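# Assemble two nebuliser kits and place them in the tray

## Task

Build two complete nebuliser kits and leave both lying in the square tray. In each kit the T-piece must sit on the medication cup's wide cone by its middle socket, the mouthpiece must go into the T-piece's end socket, the corrugated tube must go onto its cone, and the oxygen tube must go onto the cup's thin stem. Every joint must be pushed fully home, and the kits must stay assembled once the robot lets go.

## Robot and tools

Robot: two Doosan M1013 six-joint arms, left_arm and right_arm, each with a parallel two-finger gripper that opens to 50 mm. The fingers point along the gripper's +z axis and close along its x axis. end_effector_position is the point between the pads, and the fingertips reach 17.5 mm past it. A camera block sticks out about 10 cm toward the gripper's -y side and turns with it. Bases in the scene frame: left_arm at (-0.068, +0.574, 0), right_arm at (-0.018, -0.659, 0), both facing nearly along +x.

Frames: the scene frame has its origin at table height midway between the arms, +z up and +x out over the table, with left_arm on +y (image sides do not match these names). Each arm's reported positions, quaternions, velocities and targets, and its wrist camera pose, are in that arm's own base frame. Fixed cameras and the table use the scene frame. Reported poses may be off by a few centimetres, more at long reach.

Row layout, shared by execute_actions and move: one flat list of 18 numbers covering both arms, always all 18 even if one arm idles. Numbers 1 to 9 are for left_arm: dx, dy, dz, rx, ry, rz, gripper position, force_limit, speed. Numbers 10 to 18 are the same for right_arm. All lie in [-1, 1]. The six pose numbers are an offset, not a pose: they count from that arm's Hand target at the start of the action or move, along that arm's base axes, with rotation about the Hand target's position. Scale: 1.0 = 0.6 m for dx, dy, dz and 180 degrees for the rotation vector rx, ry, rz. Sending six zeros re-requests the current Hand target. Gripper position: +1 fully open, about -0.65 pads touching, -1 closes until something blocks it. force_limit: -1 about 20 N, 0 about 102 N, +1 about 185 N per pad. speed: -1 is 20 mm/s, 0 is 85, +1 is 150. A 0 in a gripper slot is a real command, so to leave a gripper alone repeat its last three numbers.

execute_actions(actions, cameras): actions is a list of actions; each action is a list of up to 15 rows, one per 1/30 s step, and a short action repeats its last row. Every row in an action counts from the same start pose, but each new action starts from the updated Hand target, so a repeated offset moves further. Images appear only for an empty list or when cameras names them ("all" or camera names).

move(target, speed, blend, stop_force, zero, blocking, cameras): straight-line paths toward target, one row or a list of up to 15 rows; all rows in a list count from the same starting Hand targets. speed is in m/s, 0.002 to 2, default 0.25 (turns at twice that in rad/s), one value or one per target. blend in metres rounds corners; 0 stops at each target. stop_force, 10 to 80 N, ends an arm's path when it feels that much push along its travel; zero=true (default) re-zeroes before the move. Do not rely on stop_force when the gripper rotates, near singular or far-reaching poses, or when backing off a contact (leave it out then). blocking=false returns after about 0.5 s but cannot combine with stop_force. Paths do not avoid obstacles; moves over 10 s are cut short. The result adds a "move:" line such as done, off_target, moving, held or fault, plus limits like paced or held.

wait(seconds 0 to 10), stop() to brake a running move, zoom_image(camera, region [x0, y0, x1, y1], at most 504 by 504 pixels) on cam_high, cam_low, cam_left_wrist or cam_right_wrist, clear_fault(arm) after a reported torque or force fault, read_manual(section) for licence text, and finished_scene(scene) with the current scene number to end the scene; it is irreversible.

Cameras: cam_high and cam_low are 504x504 and fixed; cam_left_wrist and cam_right_wrist are 672x504 on the hands. Calibration data is supplied but fixed cameras can be shifted by up to about 2.3 degrees and 9 mm.

Results: per arm, end_effector_position (m), quaternion, velocities, Hand target (last commanded pose after clipping; the next offsets count from it), joint positions and torques, external joint torques, and Flange force along the gripper axes (has error, includes held weight). "within noise" means the arm is still. Gripper object_status: 0 moving, 1 stopped while opening, 2 stopped while closing (a grip), 3 reached the command or pads met (usually nothing held). Opening in mm is about (250 - position_measured) times 0.202. Tool commands shows current gripper commands.

Control behaviour: each step the commanded pose is clipped to within 70 mm and 16 degrees of the measured one, so one action may fall short; the gripper often settles short of the Hand target, and another command is needed to close the gap. A wrist near the first joint's axis can swing the whole arm; paths passing near an arm's own base may flip its shoulder, so route around it.

Cautions: arms are stiff, so a target even slightly past a firm contact can trigger a fault; contact torque at the load limits (waist and shoulder 299, elbow 140, wrist joints 39.6 N m) or 144 N of outside force stops the arm until clear_fault. Approach contacts slowly with small stop_force and back off afterwards. Keep the arms from touching each other or gripping the other's fingers; a clearance check helps but is not guaranteed. Never drop parts, release them while moving, or let anything leave the table. Avoid hard hits and long stretched or loaded holds, which heat motors and can lock an arm for 30 to 60 s. Loose objects may occasionally be nudged by outside pushes.

Each tool is called after ">>>" as name(argument=value, ...), one argument or row to a line, values as JSON.

## Session

I'll start by looking at the scene with all cameras.

>>> execute_actions(
  actions=[],
)

Scene clock: 0.00 s.
left_arm: end_effector_position=(+0.3170, -0.3492, +0.3101) position_measured=3 object_status=3 end_effector_quat_wxyz=(+0.720, -0.112, -0.685, +0.014) | right_arm: end_effector_position=(+0.3715, +0.6889, +0.3924) position_measured=3 object_status=3 end_effector_quat_wxyz=(-0.449, +0.033, +0.879, +0.157)
Joint positions: left_arm=[-0.622 0.533 1.802 -0.665 2.299 -1.85] | right_arm=[0.747 0.515 1.31 0.881 1.788 -0.768]
Joint velocities: within noise
Joint torques (N m): no reading
External joint torques (N m): no reading
Flange force (N): no reading
Hand target: left_arm +0.3170, -0.3492, +0.3101; +0.720, -0.112, -0.685, +0.014 | right_arm +0.3715, +0.6889, +0.3924; -0.449, +0.033, +0.879, +0.157
Tool commands: left_gripper/position=+1.0 left_gripper/force_limit=+1.0 left_gripper/speed=+1.0 right_gripper/position=+1.0 right_gripper/force_limit=+1.0 right_gripper/speed=+1.0

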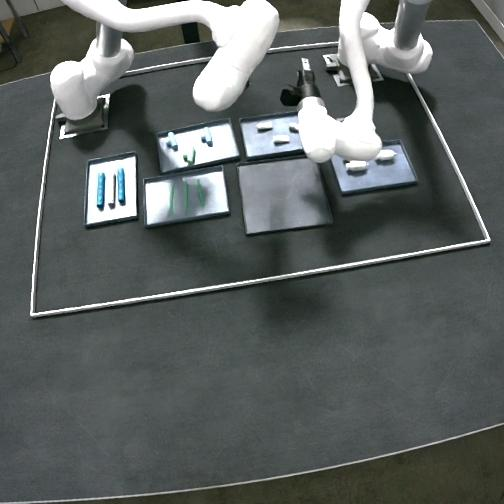

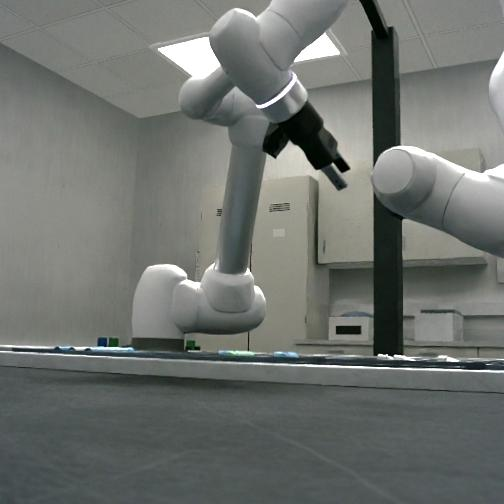

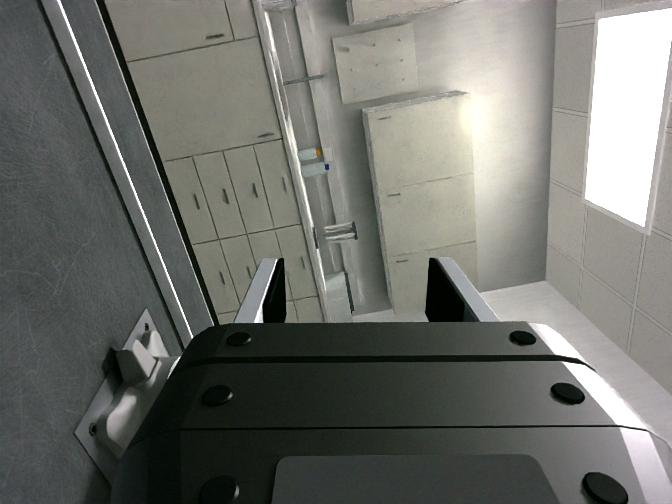

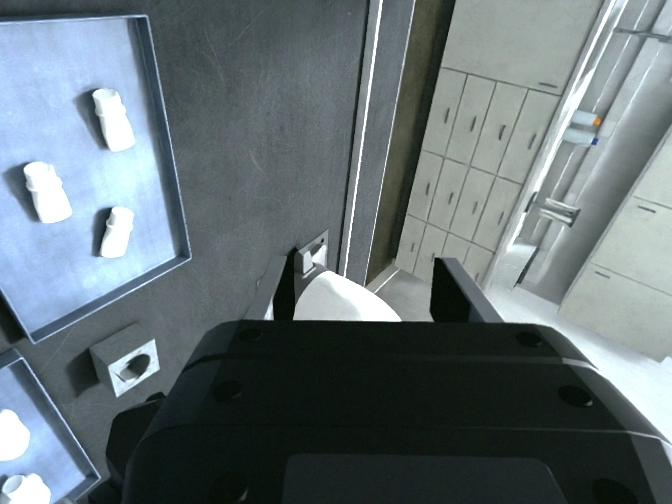

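>>> zoom_image(
  camera="cam_high",
  region=[70, 100, 250, 240],
)

>>> zoom_image(
  camera="cam_high",
  region=[230, 40, 430, 240],
)

Scaled by 2.800.

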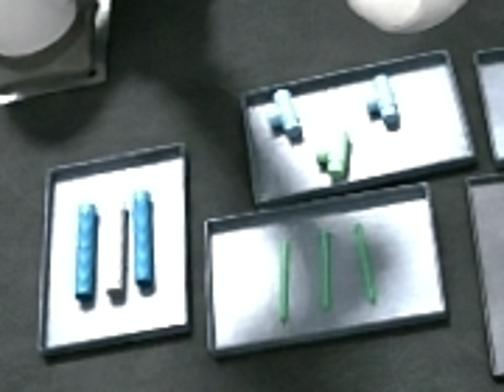

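Scaled by 2.520.

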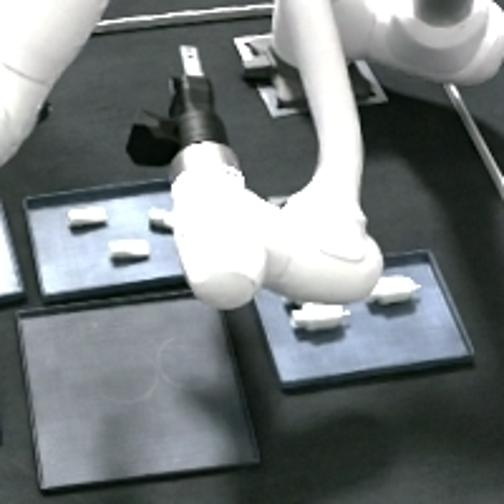

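>>> zoom_image(
  camera="cam_right_wrist",
  region=[0, 260, 220, 504],
)

>>> zoom_image(
  camera="cam_right_wrist",
  region=[0, 60, 200, 280],
)

Scaled by 2.066.

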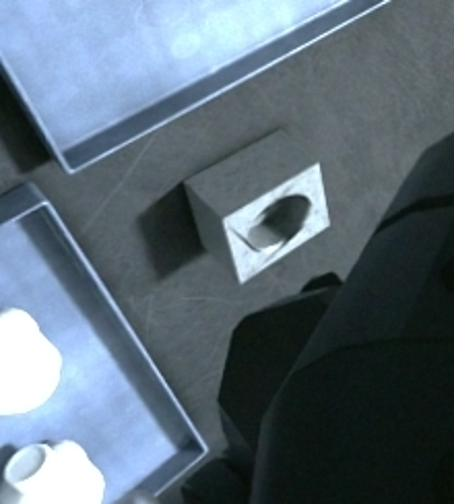

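Scaled by 2.291.

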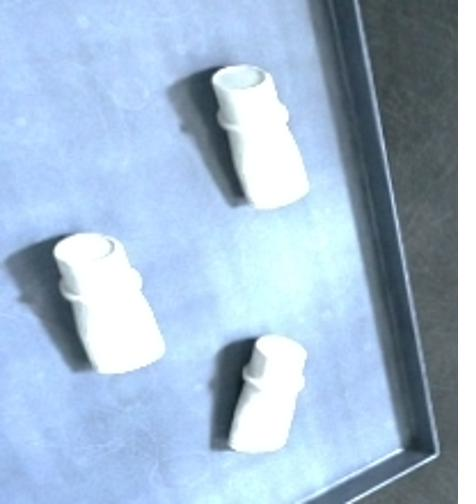

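>>> move(
  target=[0.319, 0.277, 0.183, 0.010, -0.513, 0.080, 1, 1, 1, 0.157, -0.247, 0.046, -0.104, -0.298, 0.022, 1, 1, 1],
  speed=0.5,
  cameras=["cam_left_wrist", "cam_right_wrist", "cam_high"],
)

Scene clock: 175.73 s.
left_arm: end_effector_position=(+0.5084, -0.1830, +0.4198) position_measured=3 object_status=3 end_effector_quat_wxyz=(-0.001, +0.000, +1.000, +0.000) | right_arm: end_effector_position=(+0.4657, +0.5407, +0.4200) position_measured=3 object_status=3 end_effector_quat_wxyz=(+0.000, +0.000, +1.000, +0.000)
Joint positions: left_arm=[-0.409 -0.026 1.708 -0.001 1.461 -1.979] | right_arm=[0.811 0.254 1.393 0 1.496 -0.76]
Joint torques (N m): left_arm=[-1.91 -38.6 -44.08 4.04 0.16 0.01] | right_arm=[-3.33 -64.25 -41.43 4.59 0.27 -0.07]
External joint torques (N m): left_arm=[1.94 -2.89 0.04 0.28 -0.19 -0.01] | right_arm=[3.56 -5.02 -1.59 -0.34 -0.22 0.07]
Flange force (N): left_arm=[3.0 4.9 -0.1] | right_arm=[6.9 -0.3 -2.8]
Hand target: left_arm +0.5084, -0.1830, +0.4199; -0.001, +0.000, +1.000, +0.000 | right_arm +0.4657, +0.5407, +0.4200; +0.000, +0.000, +1.000, +0.000
Off the commanded pose: left_arm 0.000 m, 0 deg | right_arm 0.000 m, 0 deg.
move: done
camera_calibration:
cam_left_wrist: T_world_to_cam=[[-0.999795, -0.011826, 0.0164126, 0.504879], [-0.00566516, 0.942541, 0.334041, 0.0550079], [-0.0194199, 0.33388, -0.942416, 0.599609], [0, 0, 0, 1]] pos_world=[0.516731, -0.246074, 0.53842]
cam_right_wrist: T_world_to_cam=[[-0.999967, -0.00692708, -0.00428424, 0.481468], [-0.00799814, 0.934528, 0.355801, -0.633195], [0.00153908, 0.355823, -0.934552, 0.329458], [0, 0, 0, 1]] pos_world=[0.47588, 0.477845, 0.535249]
Images, in order (width x height): cam_high 504x504, cam_left_wrist 672x504, cam_right_wrist 672x504.

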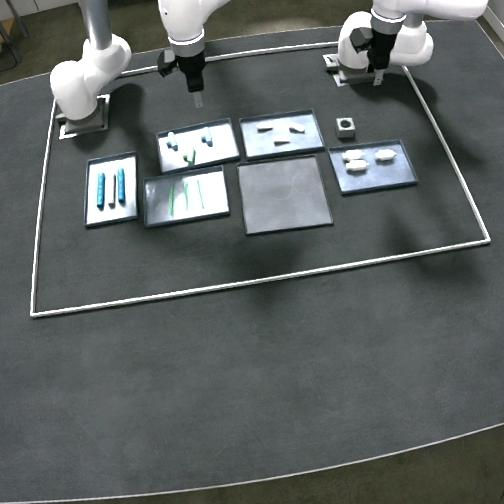

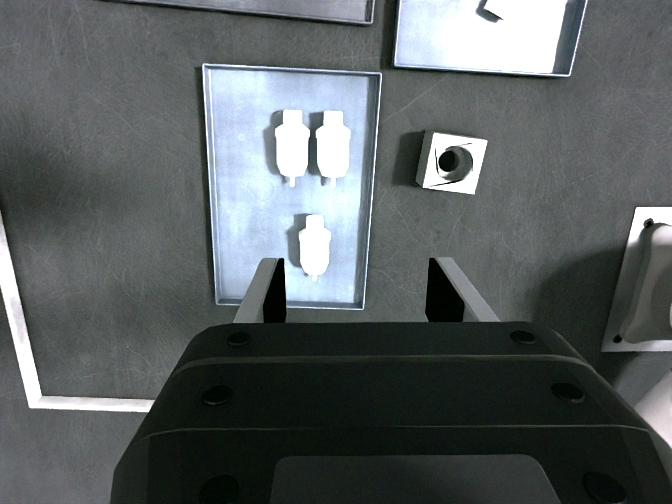

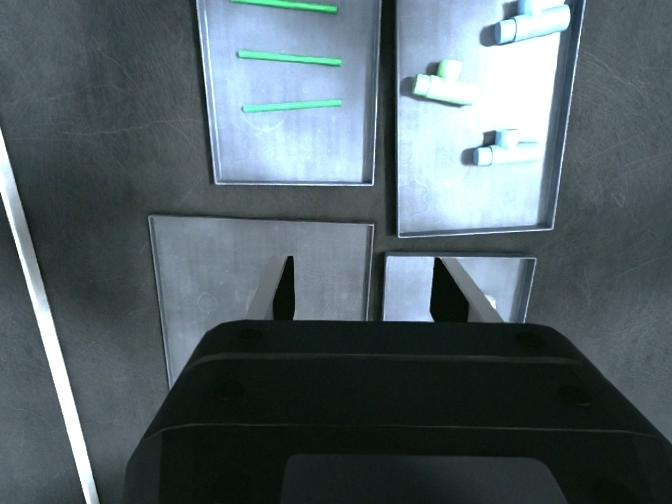

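>>> zoom_image(
  camera="cam_left_wrist",
  region=[200, 60, 500, 310],
)

>>> zoom_image(
  camera="cam_right_wrist",
  region=[395, 0, 575, 180],
)

>>> zoom_image(
  camera="cam_right_wrist",
  region=[200, 0, 380, 120],
)

>>> zoom_image(
  camera="cam_left_wrist",
  region=[400, 100, 500, 200],
)

Scaled by 1.680.

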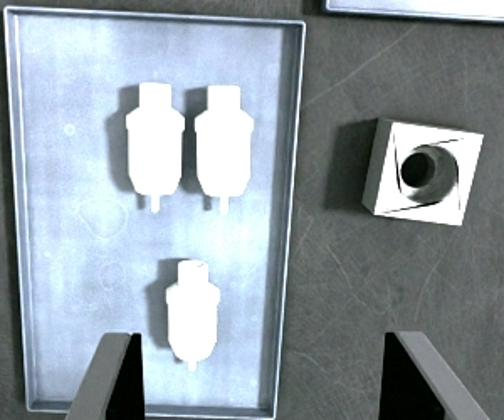

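Scaled by 2.800.

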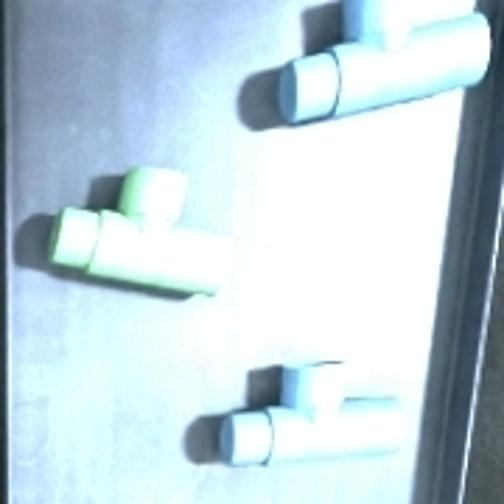

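Scaled by 2.800.

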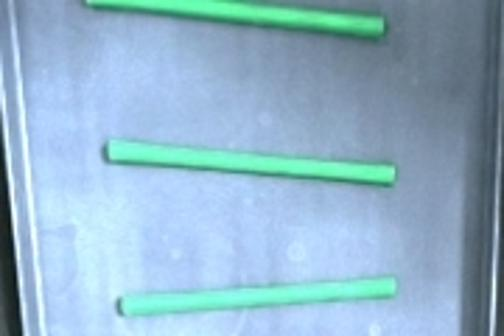

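Scaled by 5.040.

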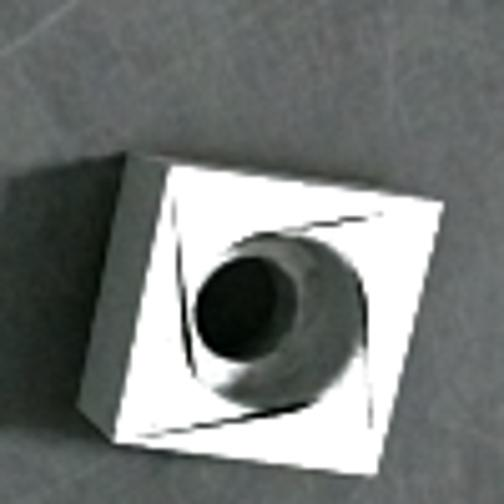

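>>> move(
  target=[-0.2242, -0.431, -0.3667, 0, 0, 0, 1, 1, 1, -0.1995, -0.0588, -0.3667, 0, 0, 0, 1, 1, 1],
  speed=0.4,
  cameras=["cam_left_wrist", "cam_right_wrist"],
)

Scene clock: 223.33 s.
left_arm: end_effector_position=(+0.3739, -0.4416, +0.1999) position_measured=3 object_status=3 end_effector_quat_wxyz=(-0.001, +0.000, +1.000, +0.000) | right_arm: end_effector_position=(+0.3460, +0.5055, +0.2001) position_measured=3 object_status=3 end_effector_quat_wxyz=(+0.000, +0.000, +1.000, +0.000)
Joint positions: left_arm=[-0.927 0.148 1.938 -0.001 1.056 -2.497] | right_arm=[0.914 0.198 1.876 0 1.068 -0.658]
Joint torques (N m): left_arm=[-2.52 -51.1 -39.17 3.47 0.18 -0.05] | right_arm=[-3.44 -53.87 -36.26 3.97 0.24 -0.09]
External joint torques (N m): left_arm=[2.35 -3.4 0.54 0.34 -0.25 0.05] | right_arm=[3.25 -4.45 -1.4 -0.26 -0.18 0.09]
Flange force (N): left_arm=[0.7 7.2 -1.9] | right_arm=[6.6 0.0 -4.7]
Hand target: left_arm +0.3739, -0.4416, +0.1998; -0.001, +0.000, +1.000, +0.000 | right_arm +0.3460, +0.5054, +0.2000; +0.000, +0.000, +1.000, +0.000
Off the commanded pose: left_arm 0.000 m, 0 deg | right_arm 0.000 m, 0 deg.
move: done
camera_calibration:
cam_left_wrist: T_world_to_cam=[[-0.999797, -0.0117916, 0.0163197, 0.371006], [-0.00566556, 0.942573, 0.333952, 0.371521], [-0.0193203, 0.333792, -0.942449, 0.475935], [0, 0, 0, 1]] pos_world=[0.382231, -0.504674, 0.31842]
cam_right_wrist: T_world_to_cam=[[-0.999967, -0.00689258, -0.00437873, 0.3606], [-0.00799968, 0.934495, 0.355888, -0.522993], [0.00163891, 0.355911, -0.934519, 0.13648], [0, 0, 0, 1]] pos_world=[0.35618, 0.442645, 0.315249]
Images, in order (width x height): cam_left_wrist 672x504, cam_right_wrist 672x504.

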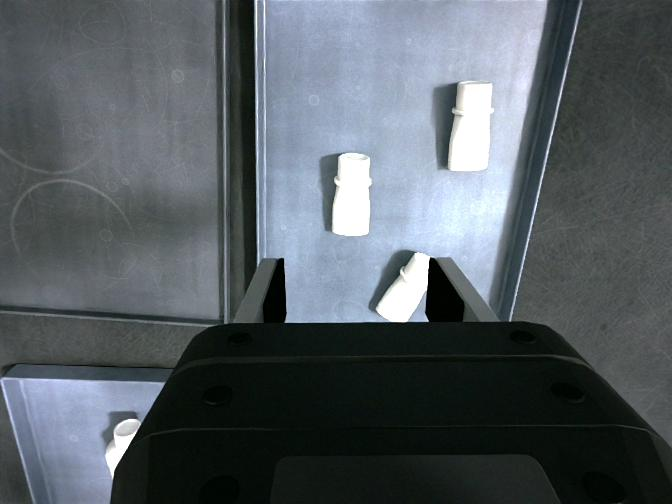

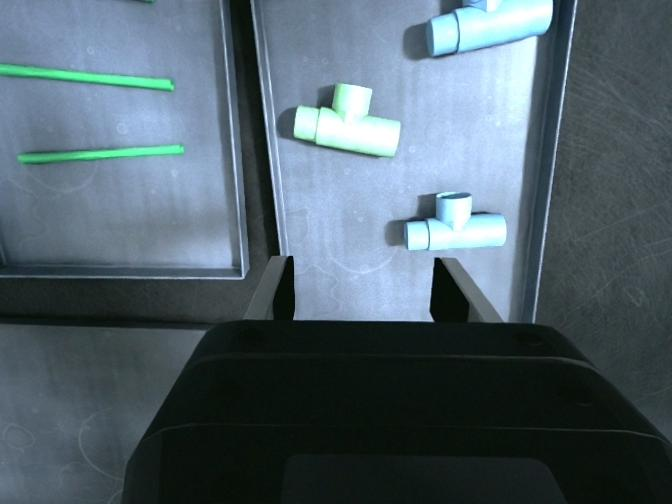

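>>> zoom_image(
  camera="cam_left_wrist",
  region=[300, 60, 510, 330],
)

>>> zoom_image(
  camera="cam_right_wrist",
  region=[280, 0, 560, 260],
)

>>> zoom_image(
  camera="cam_right_wrist",
  region=[0, 40, 200, 180],
)

Scaled by 1.867.

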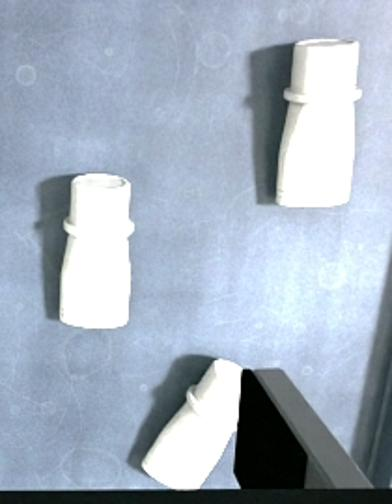

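Scaled by 1.800.

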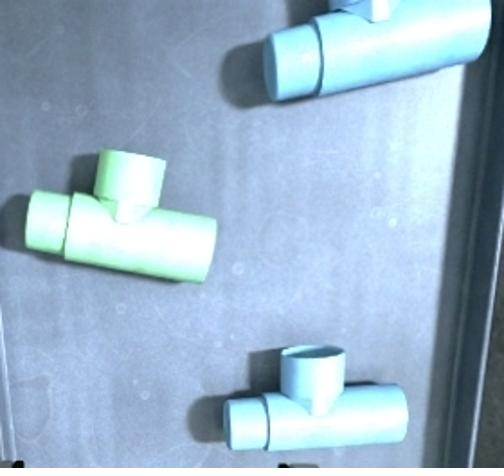

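Scaled by 2.520.

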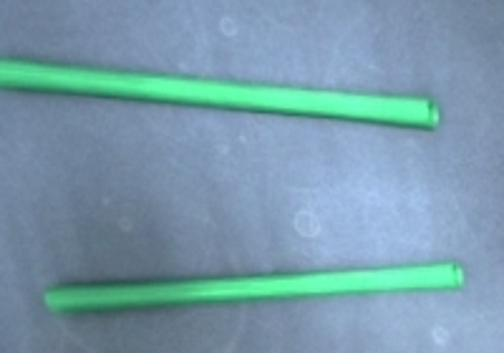

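>>> move(
  target=[0.3457, 0.508, 0.0, 0, 0, 0, 1, 1, 1, 0.2357, -0.574, 0.0, 0, 0, 0, 1, 1, 1],
  speed=0.4,
  cameras=["cam_left_wrist", "cam_right_wrist"],
)

Scene clock: 585.30 s.
left_arm: end_effector_position=(+0.5813, -0.1369, +0.1999) position_measured=3 object_status=3 end_effector_quat_wxyz=(-0.001, +0.000, +1.000, +0.000) | right_arm: end_effector_position=(+0.4874, +0.1611, +0.2001) position_measured=3 object_status=3 end_effector_quat_wxyz=(+0.000, +0.000, +1.000, +0.000)
Joint positions: left_arm=[-0.289 0.176 1.904 -0.001 1.063 -1.859] | right_arm=[0.252 0.047 2.051 0 1.044 -1.319]
Joint torques (N m): left_arm=[-1.63 -54.13 -38.48 3.45 0.2 0.01] | right_arm=[-2.88 -39.28 -35.92 3.98 0.25 -0.12]
External joint torques (N m): left_arm=[1.65 -3.56 -0.15 0.33 -0.22 -0.01] | right_arm=[2.9 -3.42 -1.52 -0.31 -0.24 0.12]
Flange force (N): left_arm=[4.2 3.8 -2.7] | right_arm=[4.2 4.8 -4.3]
Hand target: left_arm +0.5813, -0.1368, +0.1998; -0.001, +0.000, +1.000, +0.000 | right_arm +0.4874, +0.1610, +0.2000; +0.000, +0.000, +1.000, +0.000
Off the commanded pose: left_arm 0.000 m, 0 deg | right_arm 0.000 m, 0 deg.
move: done
camera_calibration:
cam_left_wrist: T_world_to_cam=[[-0.999798, -0.0116975, 0.0163536, 0.581865], [-0.00556557, 0.942574, 0.333951, 0.0854345], [-0.0193209, 0.333793, -0.942448, 0.378234], [0, 0, 0, 1]] pos_world=[0.589531, -0.199974, 0.31842]
cam_right_wrist: T_world_to_cam=[[-0.999965, -0.00711478, -0.00435348, 0.499635], [-0.0081982, 0.934526, 0.355799, -0.199899], [0.001537, 0.355823, -0.934552, 0.258894], [0, 0, 0, 1]] pos_world=[0.497581, 0.0982453, 0.315249]
Images, in order (width x height): cam_left_wrist 672x504, cam_right_wrist 672x504.

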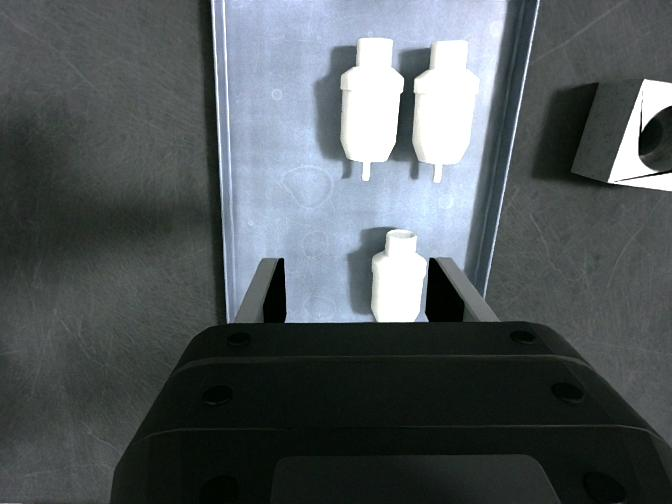

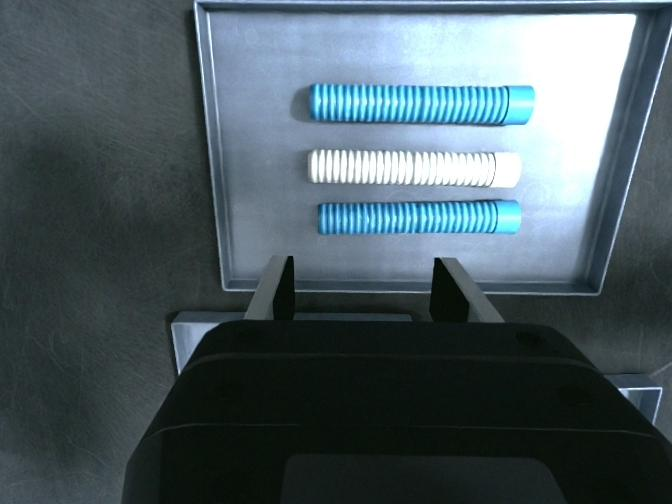

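>>> zoom_image(
  camera="cam_right_wrist",
  region=[300, 70, 550, 250],
)

>>> zoom_image(
  camera="cam_left_wrist",
  region=[310, 20, 500, 330],
)

Scaled by 2.016.

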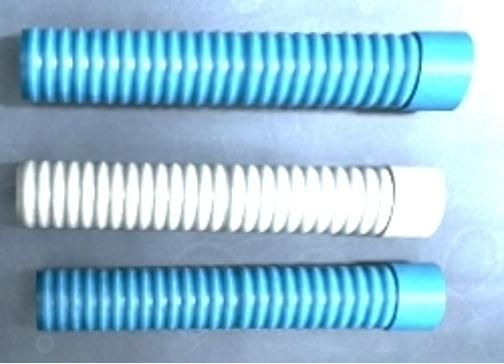

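Scaled by 1.626.

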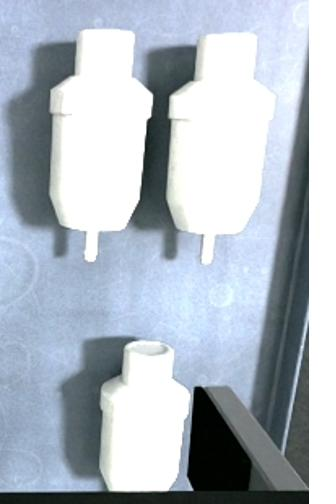

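>>> move(
  target=[-0.30, -0.75, 0.08, 0, 0, -0.6, 1, 1, 1, 0, 0, 0, 0, 0, 0, 1, 1, 1],
  speed=0.6,
)

>>> move(
  target=[-0.2105, -0.255, -0.13, 0, 0, -0.4, 1, 1, 1, 0, 0, 0, 0, 0, 0, 1, 1, 1],
  speed=0.5,
  cameras=["cam_left_wrist"],
)

Scene clock: 748.80 s.
left_arm: end_effector_position=(+0.4013, -0.5868, +0.2479) position_measured=3 object_status=3 end_effector_quat_wxyz=(-0.001, +0.809, +0.588, +0.000) | right_arm: end_effector_position=(+0.4874, +0.1610, +0.2000) position_measured=3 object_status=3 end_effector_quat_wxyz=(+0.000, +0.000, +1.000, +0.000)
Joint positions: left_arm=[-1.02 0.312 1.633 0.001 1.198 -0.705] | right_arm=[0.252 0.047 2.051 0 1.044 -1.32]
Joint torques (N m): left_arm=[-2.16 -70.82 -41.29 3.74 0.29 0] | right_arm=[-3.31 -38.06 -35.85 3.97 0.2 -0.05]
External joint torques (N m): left_arm=[1.99 -3.18 0.23 0.3 -0.23 0] | right_arm=[3.23 -4.43 -1.72 -0.3 -0.2 0.05]
Flange force (N): left_arm=[5.4 -2.5 -1.2] | right_arm=[5.5 4.9 -5.5]
Hand target: left_arm +0.4013, -0.5868, +0.2478; -0.001, +0.809, +0.588, +0.000 | right_arm +0.4874, +0.1610, +0.2000; +0.000, +0.000, +1.000, +0.000
Off the commanded pose: left_arm 0.000 m, 0 deg | right_arm 0.000 m, 0 deg.
move: done

Scene clock: 750.53 s.
left_arm: end_effector_position=(+0.2750, -0.7398, +0.1699) position_measured=3 object_status=3 end_effector_quat_wxyz=(+0.000, +1.000, +0.000, +0.001) | right_arm: end_effector_position=(+0.4874, +0.1610, +0.2000) position_measured=3 object_status=3 end_effector_quat_wxyz=(+0.000, +0.000, +1.000, +0.000)
Joint positions: left_arm=[-1.259 0.478 1.543 0.001 1.121 0.312] | right_arm=[0.252 0.047 2.051 0 1.044 -1.32]
Joint torques (N m): left_arm=[-2.63 -84.13 -39.81 3.71 0.3 -0.02] | right_arm=[-3.48 -38.06 -35.78 4 0.17 -0.05]
External joint torques (N m): left_arm=[2.38 -5.06 0.02 0.27 -0.23 0.02] | right_arm=[3.55 -4.55 -1.47 -0.35 -0.15 0.05]
Flange force (N): left_arm=[0.3 -8.1 -3.2] | right_arm=[6.2 5.3 -5.5]
Hand target: left_arm +0.2750, -0.7398, +0.1698; +0.000, +1.000, +0.000, +0.001 | right_arm +0.4874, +0.1610, +0.2000; +0.000, +0.000, +1.000, +0.000
Off the commanded pose: left_arm 0.000 m, 0 deg | right_arm 0.000 m, 0 deg.
move: done
camera_calibration:
cam_left_wrist: T_world_to_cam=[[0.999798, 0.0116991, 0.0163521, -0.263414], [0.00556577, -0.942542, 0.33404, -0.735671], [0.0193205, -0.333881, -0.942417, 0.040713], [0, 0, 0, 1]] pos_world=[0.266669, -0.676726, 0.28842]
Images, in order (width x height): cam_left_wrist 672x504.

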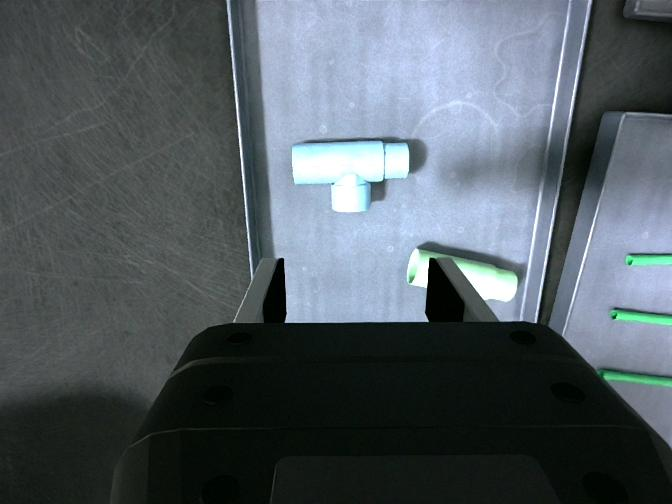

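>>> move(
  target=[0.0092, -0.0027, -0.2248, 0, 0, 0, 1, 1, 1, 0, 0, 0, 0, 0, 0, 1, 1, 1],
  speed=0.25,
)

>>> move(
  target=[0, 0, -0.0383, 0, 0, 0, 1, 1, 1, 0, 0, 0, 0, 0, 0, 1, 1, 1],
  speed=0.02,
  stop_force=10,
  cameras=["cam_left_wrist"],
)

Scene clock: 801.27 s.
left_arm: end_effector_position=(+0.2805, -0.7414, +0.0349) position_measured=3 object_status=3 end_effector_quat_wxyz=(+0.000, +1.000, +0.000, +0.001) | right_arm: end_effector_position=(+0.4874, +0.1610, +0.2000) position_measured=3 object_status=3 end_effector_quat_wxyz=(+0.000, +0.000, +1.000, +0.000)
Joint positions: left_arm=[-1.253 0.596 1.628 0.002 0.917 0.317] | right_arm=[0.252 0.047 2.051 0 1.044 -1.32]
Joint torques (N m): left_arm=[-2.23 -89.97 -35.32 3.22 0.28 0.03] | right_arm=[-3.64 -38.09 -35.92 3.99 0.24 -0.02]
External joint torques (N m): left_arm=[1.95 -5.48 0.22 0.3 -0.22 -0.03] | right_arm=[3.71 -4.21 -1.45 -0.32 -0.23 0.02]
Flange force (N): left_arm=[-0.4 -8.0 -5.0] | right_arm=[5.8 5.7 -5.0]
Hand target: left_arm +0.2805, -0.7414, +0.0350; +0.000, +1.000, +0.000, +0.001 | right_arm +0.4874, +0.1610, +0.2000; +0.000, +0.000, +1.000, +0.000
Off the commanded pose: left_arm 0.000 m, 0 deg | right_arm 0.000 m, 0 deg.
move: done

Scene clock: 802.57 s.
left_arm: end_effector_position=(+0.2806, -0.7415, +0.0205) position_measured=3 object_status=3 end_effector_quat_wxyz=(+0.000, +1.000, +0.000, +0.001) | right_arm: end_effector_position=(+0.4874, +0.1610, +0.2000) position_measured=3 object_status=3 end_effector_quat_wxyz=(+0.000, +0.000, +1.000, +0.000)
Joint positions: left_arm=[-1.253 0.611 1.635 0.002 0.895 0.317] | right_arm=[0.252 0.047 2.051 0 1.044 -1.32]
Joint torques (N m): left_arm=[-2.95 -51.06 -20.65 3.45 -4.58 -0.28] | right_arm=[-3.89 -38.32 -35.87 3.96 0.23 -0.04]
External joint torques (N m): left_arm=[2.73 -45.06 -13.85 0.02 4.65 0.28] | right_arm=[4.11 -4.27 -1.36 -0.31 -0.2 0.04]
Flange force (N): left_arm=[-3.5 -20.3 -58.7] | right_arm=[6.3 6.4 -5.0]
Hand target: left_arm +0.2806, -0.7415, +0.0205; +0.000, +1.000, +0.000, +0.001 (not the last commanded pose) | right_arm +0.4874, +0.1610, +0.2000; +0.000, +0.000, +1.000, +0.000
Off the commanded pose: left_arm 0.009 m, 0 deg | right_arm 0.000 m, 0 deg.
move: contact (left_arm)
camera_calibration:
cam_left_wrist: T_world_to_cam=[[0.999798, 0.0117002, 0.0163516, -0.266551], [0.00556449, -0.9425, 0.334161, -0.687419], [0.0193211, -0.334002, -0.942374, -0.100754], [0, 0, 0, 1]] pos_world=[0.272269, -0.678426, 0.139119]
Images, in order (width x height): cam_left_wrist 672x504.

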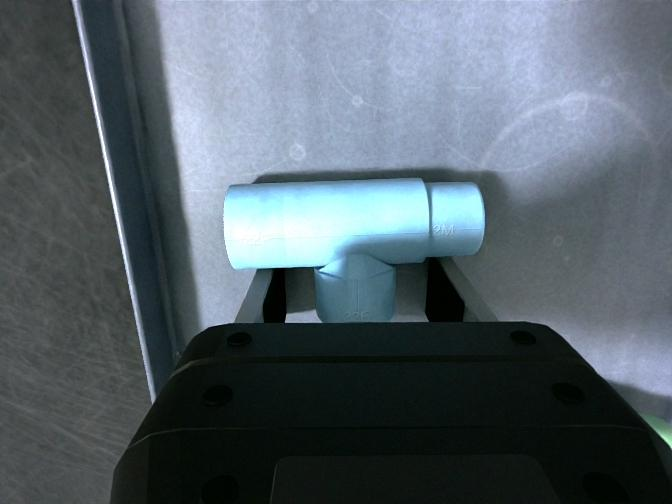

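>>> move(
  target=[
    [0, 0, 0.004, 0, 0, 0, 1, -0.5, -0.5, 0, 0, 0, 0, 0, 0, 1, 1, 1],
    [0, 0, 0.004, 0, 0, 0, -1, -0.5, -0.5, 0, 0, 0, 0, 0, 0, 1, 1, 1],
  ],
  speed=0.05,
  cameras=["cam_left_wrist"],
)

>>> zoom_image(
  camera="cam_left_wrist",
  region=[215, 170, 495, 330],
)

Scene clock: 817.23 s.
left_arm: end_effector_position=(+0.2806, -0.7415, +0.0229) position_measured=129 object_status=2 end_effector_quat_wxyz=(+0.000, +1.000, +0.000, +0.001) | right_arm: end_effector_position=(+0.4874, +0.1610, +0.2000) position_measured=3 object_status=3 end_effector_quat_wxyz=(+0.000, +0.000, +1.000, +0.000)
Joint positions: left_arm=[-1.253 0.608 1.634 0.002 0.899 0.317] | right_arm=[0.252 0.047 2.051 0 1.044 -1.32]
Joint torques (N m): left_arm=[-2.28 -90.44 -34.82 3.15 0.26 0] | right_arm=[-3.44 -38.22 -35.91 3.98 0.19 -0.06]
External joint torques (N m): left_arm=[2.1 -5.49 0.27 0.33 -0.2 0] | right_arm=[3.57 -4.19 -1.13 -0.34 -0.16 0.06]
Flange force (N): left_arm=[-0.2 -8.1 -5.1] | right_arm=[6.2 5.4 -4.8]
Hand target: left_arm +0.2806, -0.7415, +0.0229; +0.000, +1.000, +0.000, +0.001 | right_arm +0.4874, +0.1610, +0.2000; +0.000, +0.000, +1.000, +0.000
Off the commanded pose: left_arm 0.000 m, 0 deg | right_arm 0.000 m, 0 deg.
move: done
camera_calibration:
cam_left_wrist: T_world_to_cam=[[0.999798, 0.0117002, 0.0163516, -0.26659], [0.00556449, -0.9425, 0.334161, -0.688221], [0.0193211, -0.334002, -0.942374, -0.098492], [0, 0, 0, 1]] pos_world=[0.272269, -0.678426, 0.141519]
Images, in order (width x height): cam_left_wrist 672x504.

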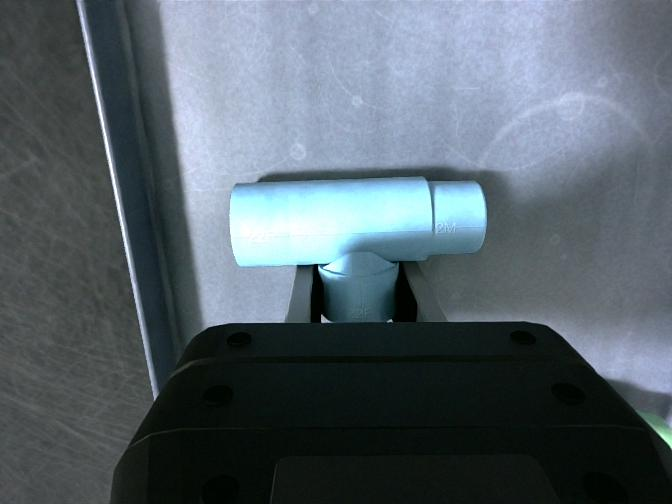

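Scaled by 1.800.

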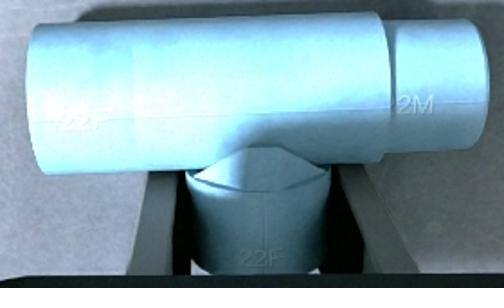

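>>> move(
  target=[
    [0, 0, 0.3, 0, 0, 0, -1, -0.5, -0.5, 0, 0, 0, 0, 0, 0, 1, 1, 1],
    [0.2, 0.24, 0.378, 0, 0, 0.5, -1, -0.5, -0.5, 0, 0, 0, 0, 0, 0, 1, 1, 1],
    [0.4045, 0.4767, 0.378, 0, 0, 0.966, -1, -0.5, -0.5, 0, 0, 0, 0, 0, 0, 1, 1, 1],
  ],
  speed=0.6,
  blend=0.04,
  cameras=["cam_left_wrist", "cam_high"],
)

Scene clock: 858.03 s.
left_arm: end_effector_position=(+0.5232, -0.4555, +0.2498) position_measured=129 object_status=2 end_effector_quat_wxyz=(-0.001, +0.054, +0.999, +0.000) | right_arm: end_effector_position=(+0.4874, +0.1610, +0.2000) position_measured=3 object_status=3 end_effector_quat_wxyz=(+0.000, +0.000, +1.000, +0.000)
Joint positions: left_arm=[-0.766 0.284 1.666 -0.001 1.192 -2.229] | right_arm=[0.252 0.047 2.051 0 1.044 -1.32]
Joint torques (N m): left_arm=[-1.62 -67.67 -41.3 3.68 0.17 0.01] | right_arm=[-3.59 -37.96 -36.02 3.96 0.21 -0.05]
External joint torques (N m): left_arm=[1.42 -3.84 0.08 0.36 -0.22 -0.01] | right_arm=[3.66 -4.67 -1.28 -0.31 -0.19 0.05]
Flange force (N): left_arm=[3.7 5.1 -1.8] | right_arm=[6.8 5.4 -5.3]
Hand target: left_arm +0.5233, -0.4555, +0.2497; -0.001, +0.054, +0.999, +0.000 | right_arm +0.4874, +0.1610, +0.2000; +0.000, +0.000, +1.000, +0.000
Off the commanded pose: left_arm 0.000 m, 0 deg | right_arm 0.000 m, 0 deg.
move: done
camera_calibration:
cam_left_wrist: T_world_to_cam=[[-0.995343, 0.0949902, 0.0163925, 0.565585], [0.0949946, 0.937728, 0.334129, 0.313893], [0.0163673, 0.33413, -0.942385, 0.511969], [0, 0, 0, 1]] pos_world=[0.524754, -0.519136, 0.368319]
Images, in order (width x height): cam_high 504x504, cam_left_wrist 672x504.

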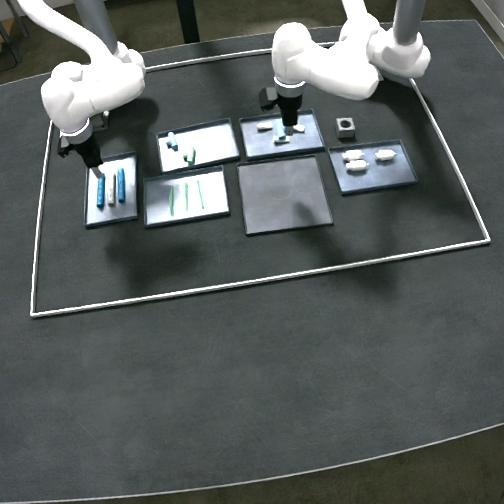

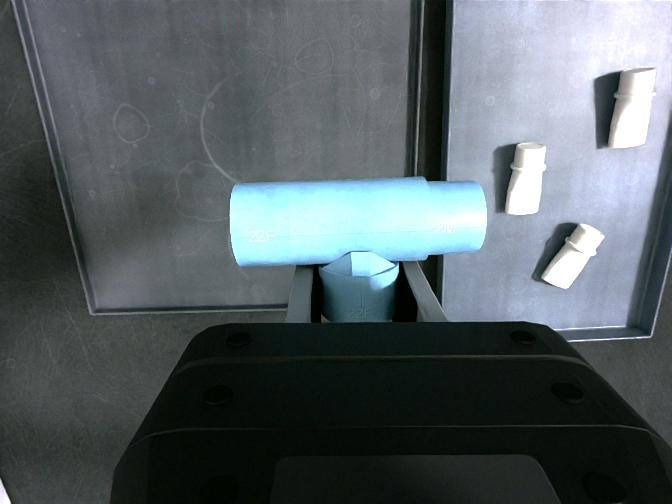

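>>> move(
  target=[0, 0, 0, 0, 0, 0, -1, -0.5, -0.5, -0.25, 0.5, 0.0, 0, 0, 0, 1, 1, 1],
  speed=0.6,
)

>>> move(
  target=[0, 0, 0, 0, 0, 0, -1, -0.5, -0.5, -0.1407, 0.51, -0.0667, 0, 0, 0, 1, 1, 1],
  speed=0.5,
  cameras=["cam_right_wrist"],
)

Scene clock: 891.20 s.
left_arm: end_effector_position=(+0.5233, -0.4555, +0.2497) position_measured=129 object_status=2 end_effector_quat_wxyz=(-0.001, +0.054, +0.999, +0.000) | right_arm: end_effector_position=(+0.3374, +0.4610, +0.2000) position_measured=3 object_status=3 end_effector_quat_wxyz=(+0.000, +0.000, +1.000, +0.000)
Joint positions: left_arm=[-0.766 0.285 1.666 -0.001 1.192 -2.229] | right_arm=[0.878 0.137 1.951 0 1.055 -0.693]
Joint torques (N m): left_arm=[-2.12 -67.46 -41.35 3.71 0.09 0] | right_arm=[-3.67 -47.31 -35.93 4.05 0.25 -0.06]
External joint torques (N m): left_arm=[1.91 -3.99 0.16 0.33 -0.14 0] | right_arm=[3.59 -5 -1.61 -0.36 -0.19 0.06]
Flange force (N): left_arm=[3.6 5.8 -2.0] | right_arm=[7.7 0.3 -5.6]
Hand target: left_arm +0.5233, -0.4555, +0.2497; -0.001, +0.054, +0.999, +0.000 | right_arm +0.3374, +0.4610, +0.2000; +0.000, +0.000, +1.000, +0.000
Off the commanded pose: left_arm 0.000 m, 0 deg | right_arm 0.000 m, 0 deg.
move: done; limits=paced

Scene clock: 892.33 s.
left_arm: end_effector_position=(+0.5233, -0.4555, +0.2497) position_measured=129 object_status=2 end_effector_quat_wxyz=(-0.001, +0.054, +0.999, +0.000) | right_arm: end_effector_position=(+0.2530, +0.7670, +0.1601) position_measured=3 object_status=3 end_effector_quat_wxyz=(+0.000, +0.000, +1.000, +0.000)
Joint positions: left_arm=[-0.766 0.285 1.666 -0.001 1.192 -2.229] | right_arm=[1.209 0.511 1.508 0 1.122 -0.362]
Joint torques (N m): left_arm=[-2.21 -67.6 -41.24 3.72 0.08 -0.05] | right_arm=[-3.46 -84.2 -36.89 4.17 0.22 -0.07]
External joint torques (N m): left_arm=[2.15 -3.9 0.09 0.32 -0.13 0.05] | right_arm=[3.76 -5.93 -1.85 -0.32 -0.14 0.07]
Flange force (N): left_arm=[3.1 6.0 -2.0] | right_arm=[5.8 -2.5 -5.5]
Hand target: left_arm +0.5233, -0.4555, +0.2497; -0.001, +0.054, +0.999, +0.000 | right_arm +0.2530, +0.7670, +0.1600; +0.000, +0.000, +1.000, +0.000
Off the commanded pose: left_arm 0.000 m, 0 deg | right_arm 0.000 m, 0 deg.
move: done
camera_calibration:
cam_right_wrist: T_world_to_cam=[[-0.999966, -0.00698639, -0.00441334, 0.269306], [-0.00809967, 0.934494, 0.355887, -0.753881], [0.00163787, 0.35591, -0.934519, 0.00627532], [0, 0, 0, 1]] pos_world=[0.263181, 0.704145, 0.275349]
Images, in order (width x height): cam_right_wrist 672x504.

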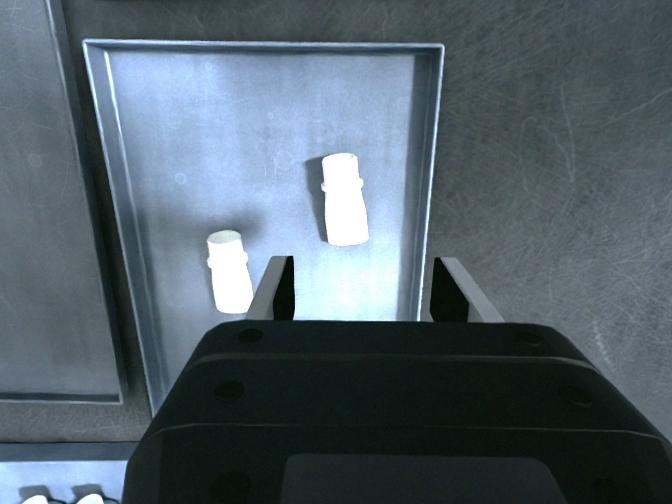

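>>> move(
  target=[0, 0, 0, 0, 0, 0, -1, -0.5, -0.5, 0.0072, 0.0168, -0.215, 0, 0, 0.0317, 1, 1, 1],
  speed=0.25,
)

>>> move(
  target=[0, 0, 0, 0, 0, 0, -1, -0.5, -0.5, 0, 0, -0.03, 0, 0, 0, 1, 1, 1],
  speed=0.01,
  stop_force=10,
)

Scene clock: 919.43 s.
left_arm: end_effector_position=(+0.5233, -0.4555, +0.2497) position_measured=129 object_status=2 end_effector_quat_wxyz=(-0.001, +0.054, +0.999, +0.000) | right_arm: end_effector_position=(+0.2573, +0.7771, +0.0309) position_measured=3 object_status=3 end_effector_quat_wxyz=(+0.000, -0.050, +0.999, +0.000)
Joint positions: left_arm=[-0.766 0.285 1.666 -0.001 1.192 -2.229] | right_arm=[1.209 0.634 1.57 0 0.939 -0.463]
Joint torques (N m): left_arm=[-1.95 -67.15 -41.48 3.72 0.11 -0.02] | right_arm=[-3.16 -90.54 -33.22 3.71 0.26 -0.06]
External joint torques (N m): left_arm=[1.83 -4.26 0.36 0.32 -0.16 0.02] | right_arm=[3.49 -6.84 -1.62 -0.25 -0.2 0.06]
Flange force (N): left_arm=[4.3 6.2 -1.9] | right_arm=[6.0 -2.9 -7.0]
Hand target: left_arm +0.5233, -0.4555, +0.2497; -0.001, +0.054, +0.999, +0.000 | right_arm +0.2573, +0.7771, +0.0310; +0.000, -0.050, +0.999, +0.000
Off the commanded pose: left_arm 0.000 m, 0 deg | right_arm 0.000 m, 0 deg.
move: done

Scene clock: 920.97 s.
left_arm: end_effector_position=(+0.5233, -0.4555, +0.2497) position_measured=129 object_status=2 end_effector_quat_wxyz=(-0.001, +0.054, +0.999, +0.000) | right_arm: end_effector_position=(+0.2573, +0.7772, +0.0214) position_measured=3 object_status=3 end_effector_quat_wxyz=(+0.000, -0.050, +0.999, +0.000)
Joint positions: left_arm=[-0.766 0.285 1.666 -0.001 1.192 -2.229] | right_arm=[1.209 0.643 1.574 0 0.925 -0.463]
Joint torques (N m): left_arm=[-2.03 -67.4 -41.31 3.72 0.16 0.05] | right_arm=[-4.23 -69.27 -25.5 3.58 -1.96 -0.05]
External joint torques (N m): left_arm=[1.92 -4.1 0.14 0.31 -0.21 -0.05] | right_arm=[4.5 -27.66 -8.72 -0.19 2.03 0.05]
Flange force (N): left_arm=[3.7 5.9 -1.9] | right_arm=[10.2 -9.3 -33.8]
Hand target: left_arm +0.5233, -0.4555, +0.2497; -0.001, +0.054, +0.999, +0.000 | right_arm +0.2573, +0.7772, +0.0215; +0.000, -0.050, +0.999, +0.000 (not the last commanded pose)
Off the commanded pose: left_arm 0.000 m, 0 deg | right_arm 0.008 m, 0 deg.
move: contact (right_arm)

>>> move(
  target=[
    [0, 0, 0, 0, 0, 0, -1, -0.5, -0.5, 0, 0, 0.0035, 0, 0, 0, 1, -0.5, -0.5],
    [0, 0, 0, 0, 0, 0, -1, -0.5, -0.5, 0, 0, 0.0035, 0, 0, 0, -1, -0.5, -0.5],
  ],
  speed=0.05,
  cameras=["cam_right_wrist"],
)

>>> zoom_image(
  camera="cam_right_wrist",
  region=[200, 60, 500, 330],
)

Scene clock: 929.00 s.
left_arm: end_effector_position=(+0.5233, -0.4555, +0.2497) position_measured=129 object_status=2 end_effector_quat_wxyz=(-0.001, +0.054, +0.999, +0.000) | right_arm: end_effector_position=(+0.2573, +0.7772, +0.0236) position_measured=119 object_status=2 end_effector_quat_wxyz=(+0.000, -0.050, +0.999, +0.000)
Joint positions: left_arm=[-0.766 0.285 1.666 -0.001 1.192 -2.229] | right_arm=[1.209 0.641 1.573 0 0.928 -0.463]
Joint torques (N m): left_arm=[-2 -67.33 -41.21 3.66 0.18 -0.01] | right_arm=[-3.25 -90.91 -33.03 3.75 0.23 -0.06]
External joint torques (N m): left_arm=[1.76 -4.07 0.07 0.36 -0.23 0.01] | right_arm=[3.67 -6.2 -1.3 -0.34 -0.16 0.06]
Flange force (N): left_arm=[3.7 5.7 -2.0] | right_arm=[6.2 -2.6 -6.4]
Hand target: left_arm +0.5233, -0.4555, +0.2497; -0.001, +0.054, +0.999, +0.000 | right_arm +0.2573, +0.7772, +0.0236; +0.000, -0.050, +0.999, +0.000
Off the commanded pose: left_arm 0.000 m, 0 deg | right_arm 0.000 m, 0 deg.
move: done
camera_calibration:
cam_right_wrist: T_world_to_cam=[[-0.994317, -0.10637, -0.00436027, 0.348873], [-0.100946, 0.929024, 0.355984, -0.686609], [-0.0338152, 0.354401, -0.934482, -0.11471], [0, 0, 0, 1]] pos_world=[0.273701, 0.715639, 0.138749]
Images, in order (width x height): cam_right_wrist 672x504.

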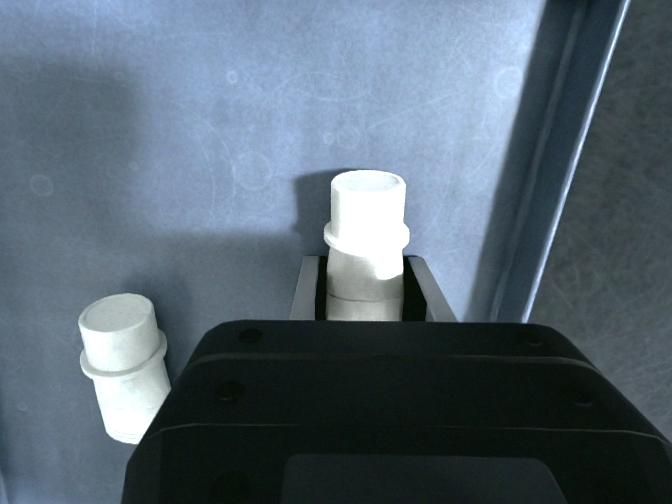

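Scaled by 1.680.

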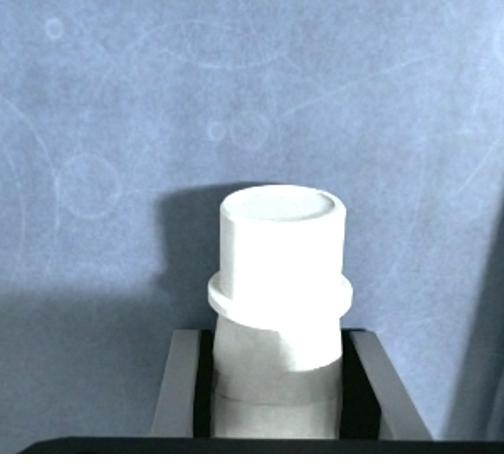

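>>> move(
  target=[
    [0, 0, 0, 0, 0, 0, -1, -0.5, -0.5, 0, 0, 0.3773, 0, 0, 0, -1, -0.5, -0.5],
    [0, 0, 0, 0, 0, 0, -1, -0.5, -0.5, 0.2378, -0.3787, 0.4607, 0.3694, 0.4081, -0.4081, -1, -0.5, -0.5],
    [0, 0, 0, 0, 0, 0, -1, -0.5, -0.5, 0.6212, -0.2953, 0.3683, 0.3694, 0.4081, -0.4081, -1, -0.5, -0.5],
    [0, 0, 0, 0, 0, 0, -1, -0.5, -0.5, 0.6212, 0, 0.3683, 0.3694, 0.4081, -0.4081, -1, -0.5, -0.5],
  ],
  speed=0.5,
  blend=0.05,
  cameras=["cam_left_wrist", "cam_right_wrist", "cam_low"],
)

Scene clock: 972.60 s.
left_arm: end_effector_position=(+0.5233, -0.4555, +0.2497) position_measured=129 object_status=2 end_effector_quat_wxyz=(-0.001, +0.054, +0.999, +0.000) | right_arm: end_effector_position=(+0.6301, +0.7771, +0.2446) position_measured=119 object_status=2 end_effector_quat_wxyz=(+0.500, -0.500, -0.500, -0.500)
Joint positions: left_arm=[-0.766 0.285 1.666 -0.001 1.192 -2.229] | right_arm=[0.614 0.686 1.651 2.026 1.143 -0.868]
Joint torques (N m): left_arm=[-1.85 -67.68 -41.29 3.71 0.14 0] | right_arm=[-3.46 -94.72 -34 0.84 2.4 -0.01]
External joint torques (N m): left_arm=[1.71 -3.74 0.12 0.32 -0.19 0.01] | right_arm=[3.61 -7.9 -1.46 -0.4 -0.08 0.09]
Flange force (N): left_arm=[3.4 5.4 -1.8] | right_arm=[9.7 -6.8 0.0]
Hand target: left_arm +0.5233, -0.4555, +0.2497; -0.001, +0.054, +0.999, +0.000 | right_arm +0.6300, +0.7772, +0.2445; +0.500, -0.500, -0.500, -0.500
Off the commanded pose: left_arm 0.000 m, 0 deg | right_arm 0.000 m, 0 deg.
move: done
camera_calibration:
cam_left_wrist: T_world_to_cam=[[-0.995343, 0.0949902, 0.0163925, 0.565585], [0.0949946, 0.937728, 0.334129, 0.313893], [0.0163673, 0.33413, -0.942385, 0.511969], [0, 0, 0, 1]] pos_world=[0.524754, -0.519136, 0.368319]
cam_right_wrist: T_world_to_cam=[[-0.00705416, 0.00422721, 0.999966, -0.233208], [0.934414, -0.356096, 0.00809708, -0.296222], [0.356118, 0.93444, -0.00143801, -0.820223], [0, 0, 0, 1]] pos_world=[0.567245, 0.661951, 0.234419]
Images, in order (width x height): cam_low 504x504, cam_left_wrist 672x504, cam_right_wrist 672x504.

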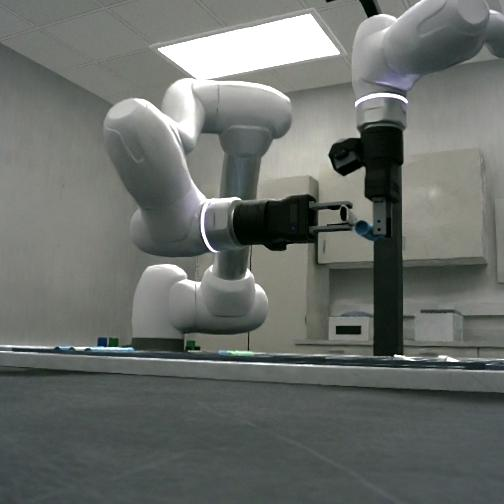

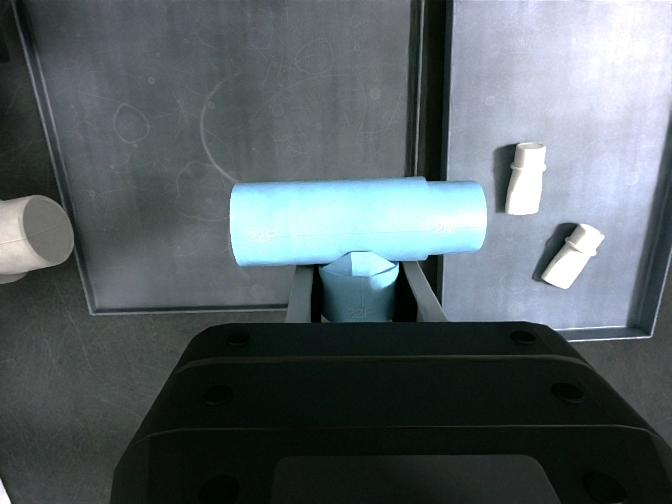

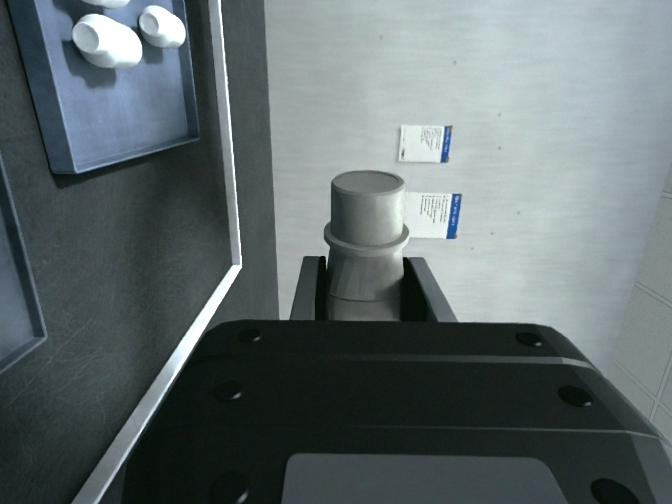

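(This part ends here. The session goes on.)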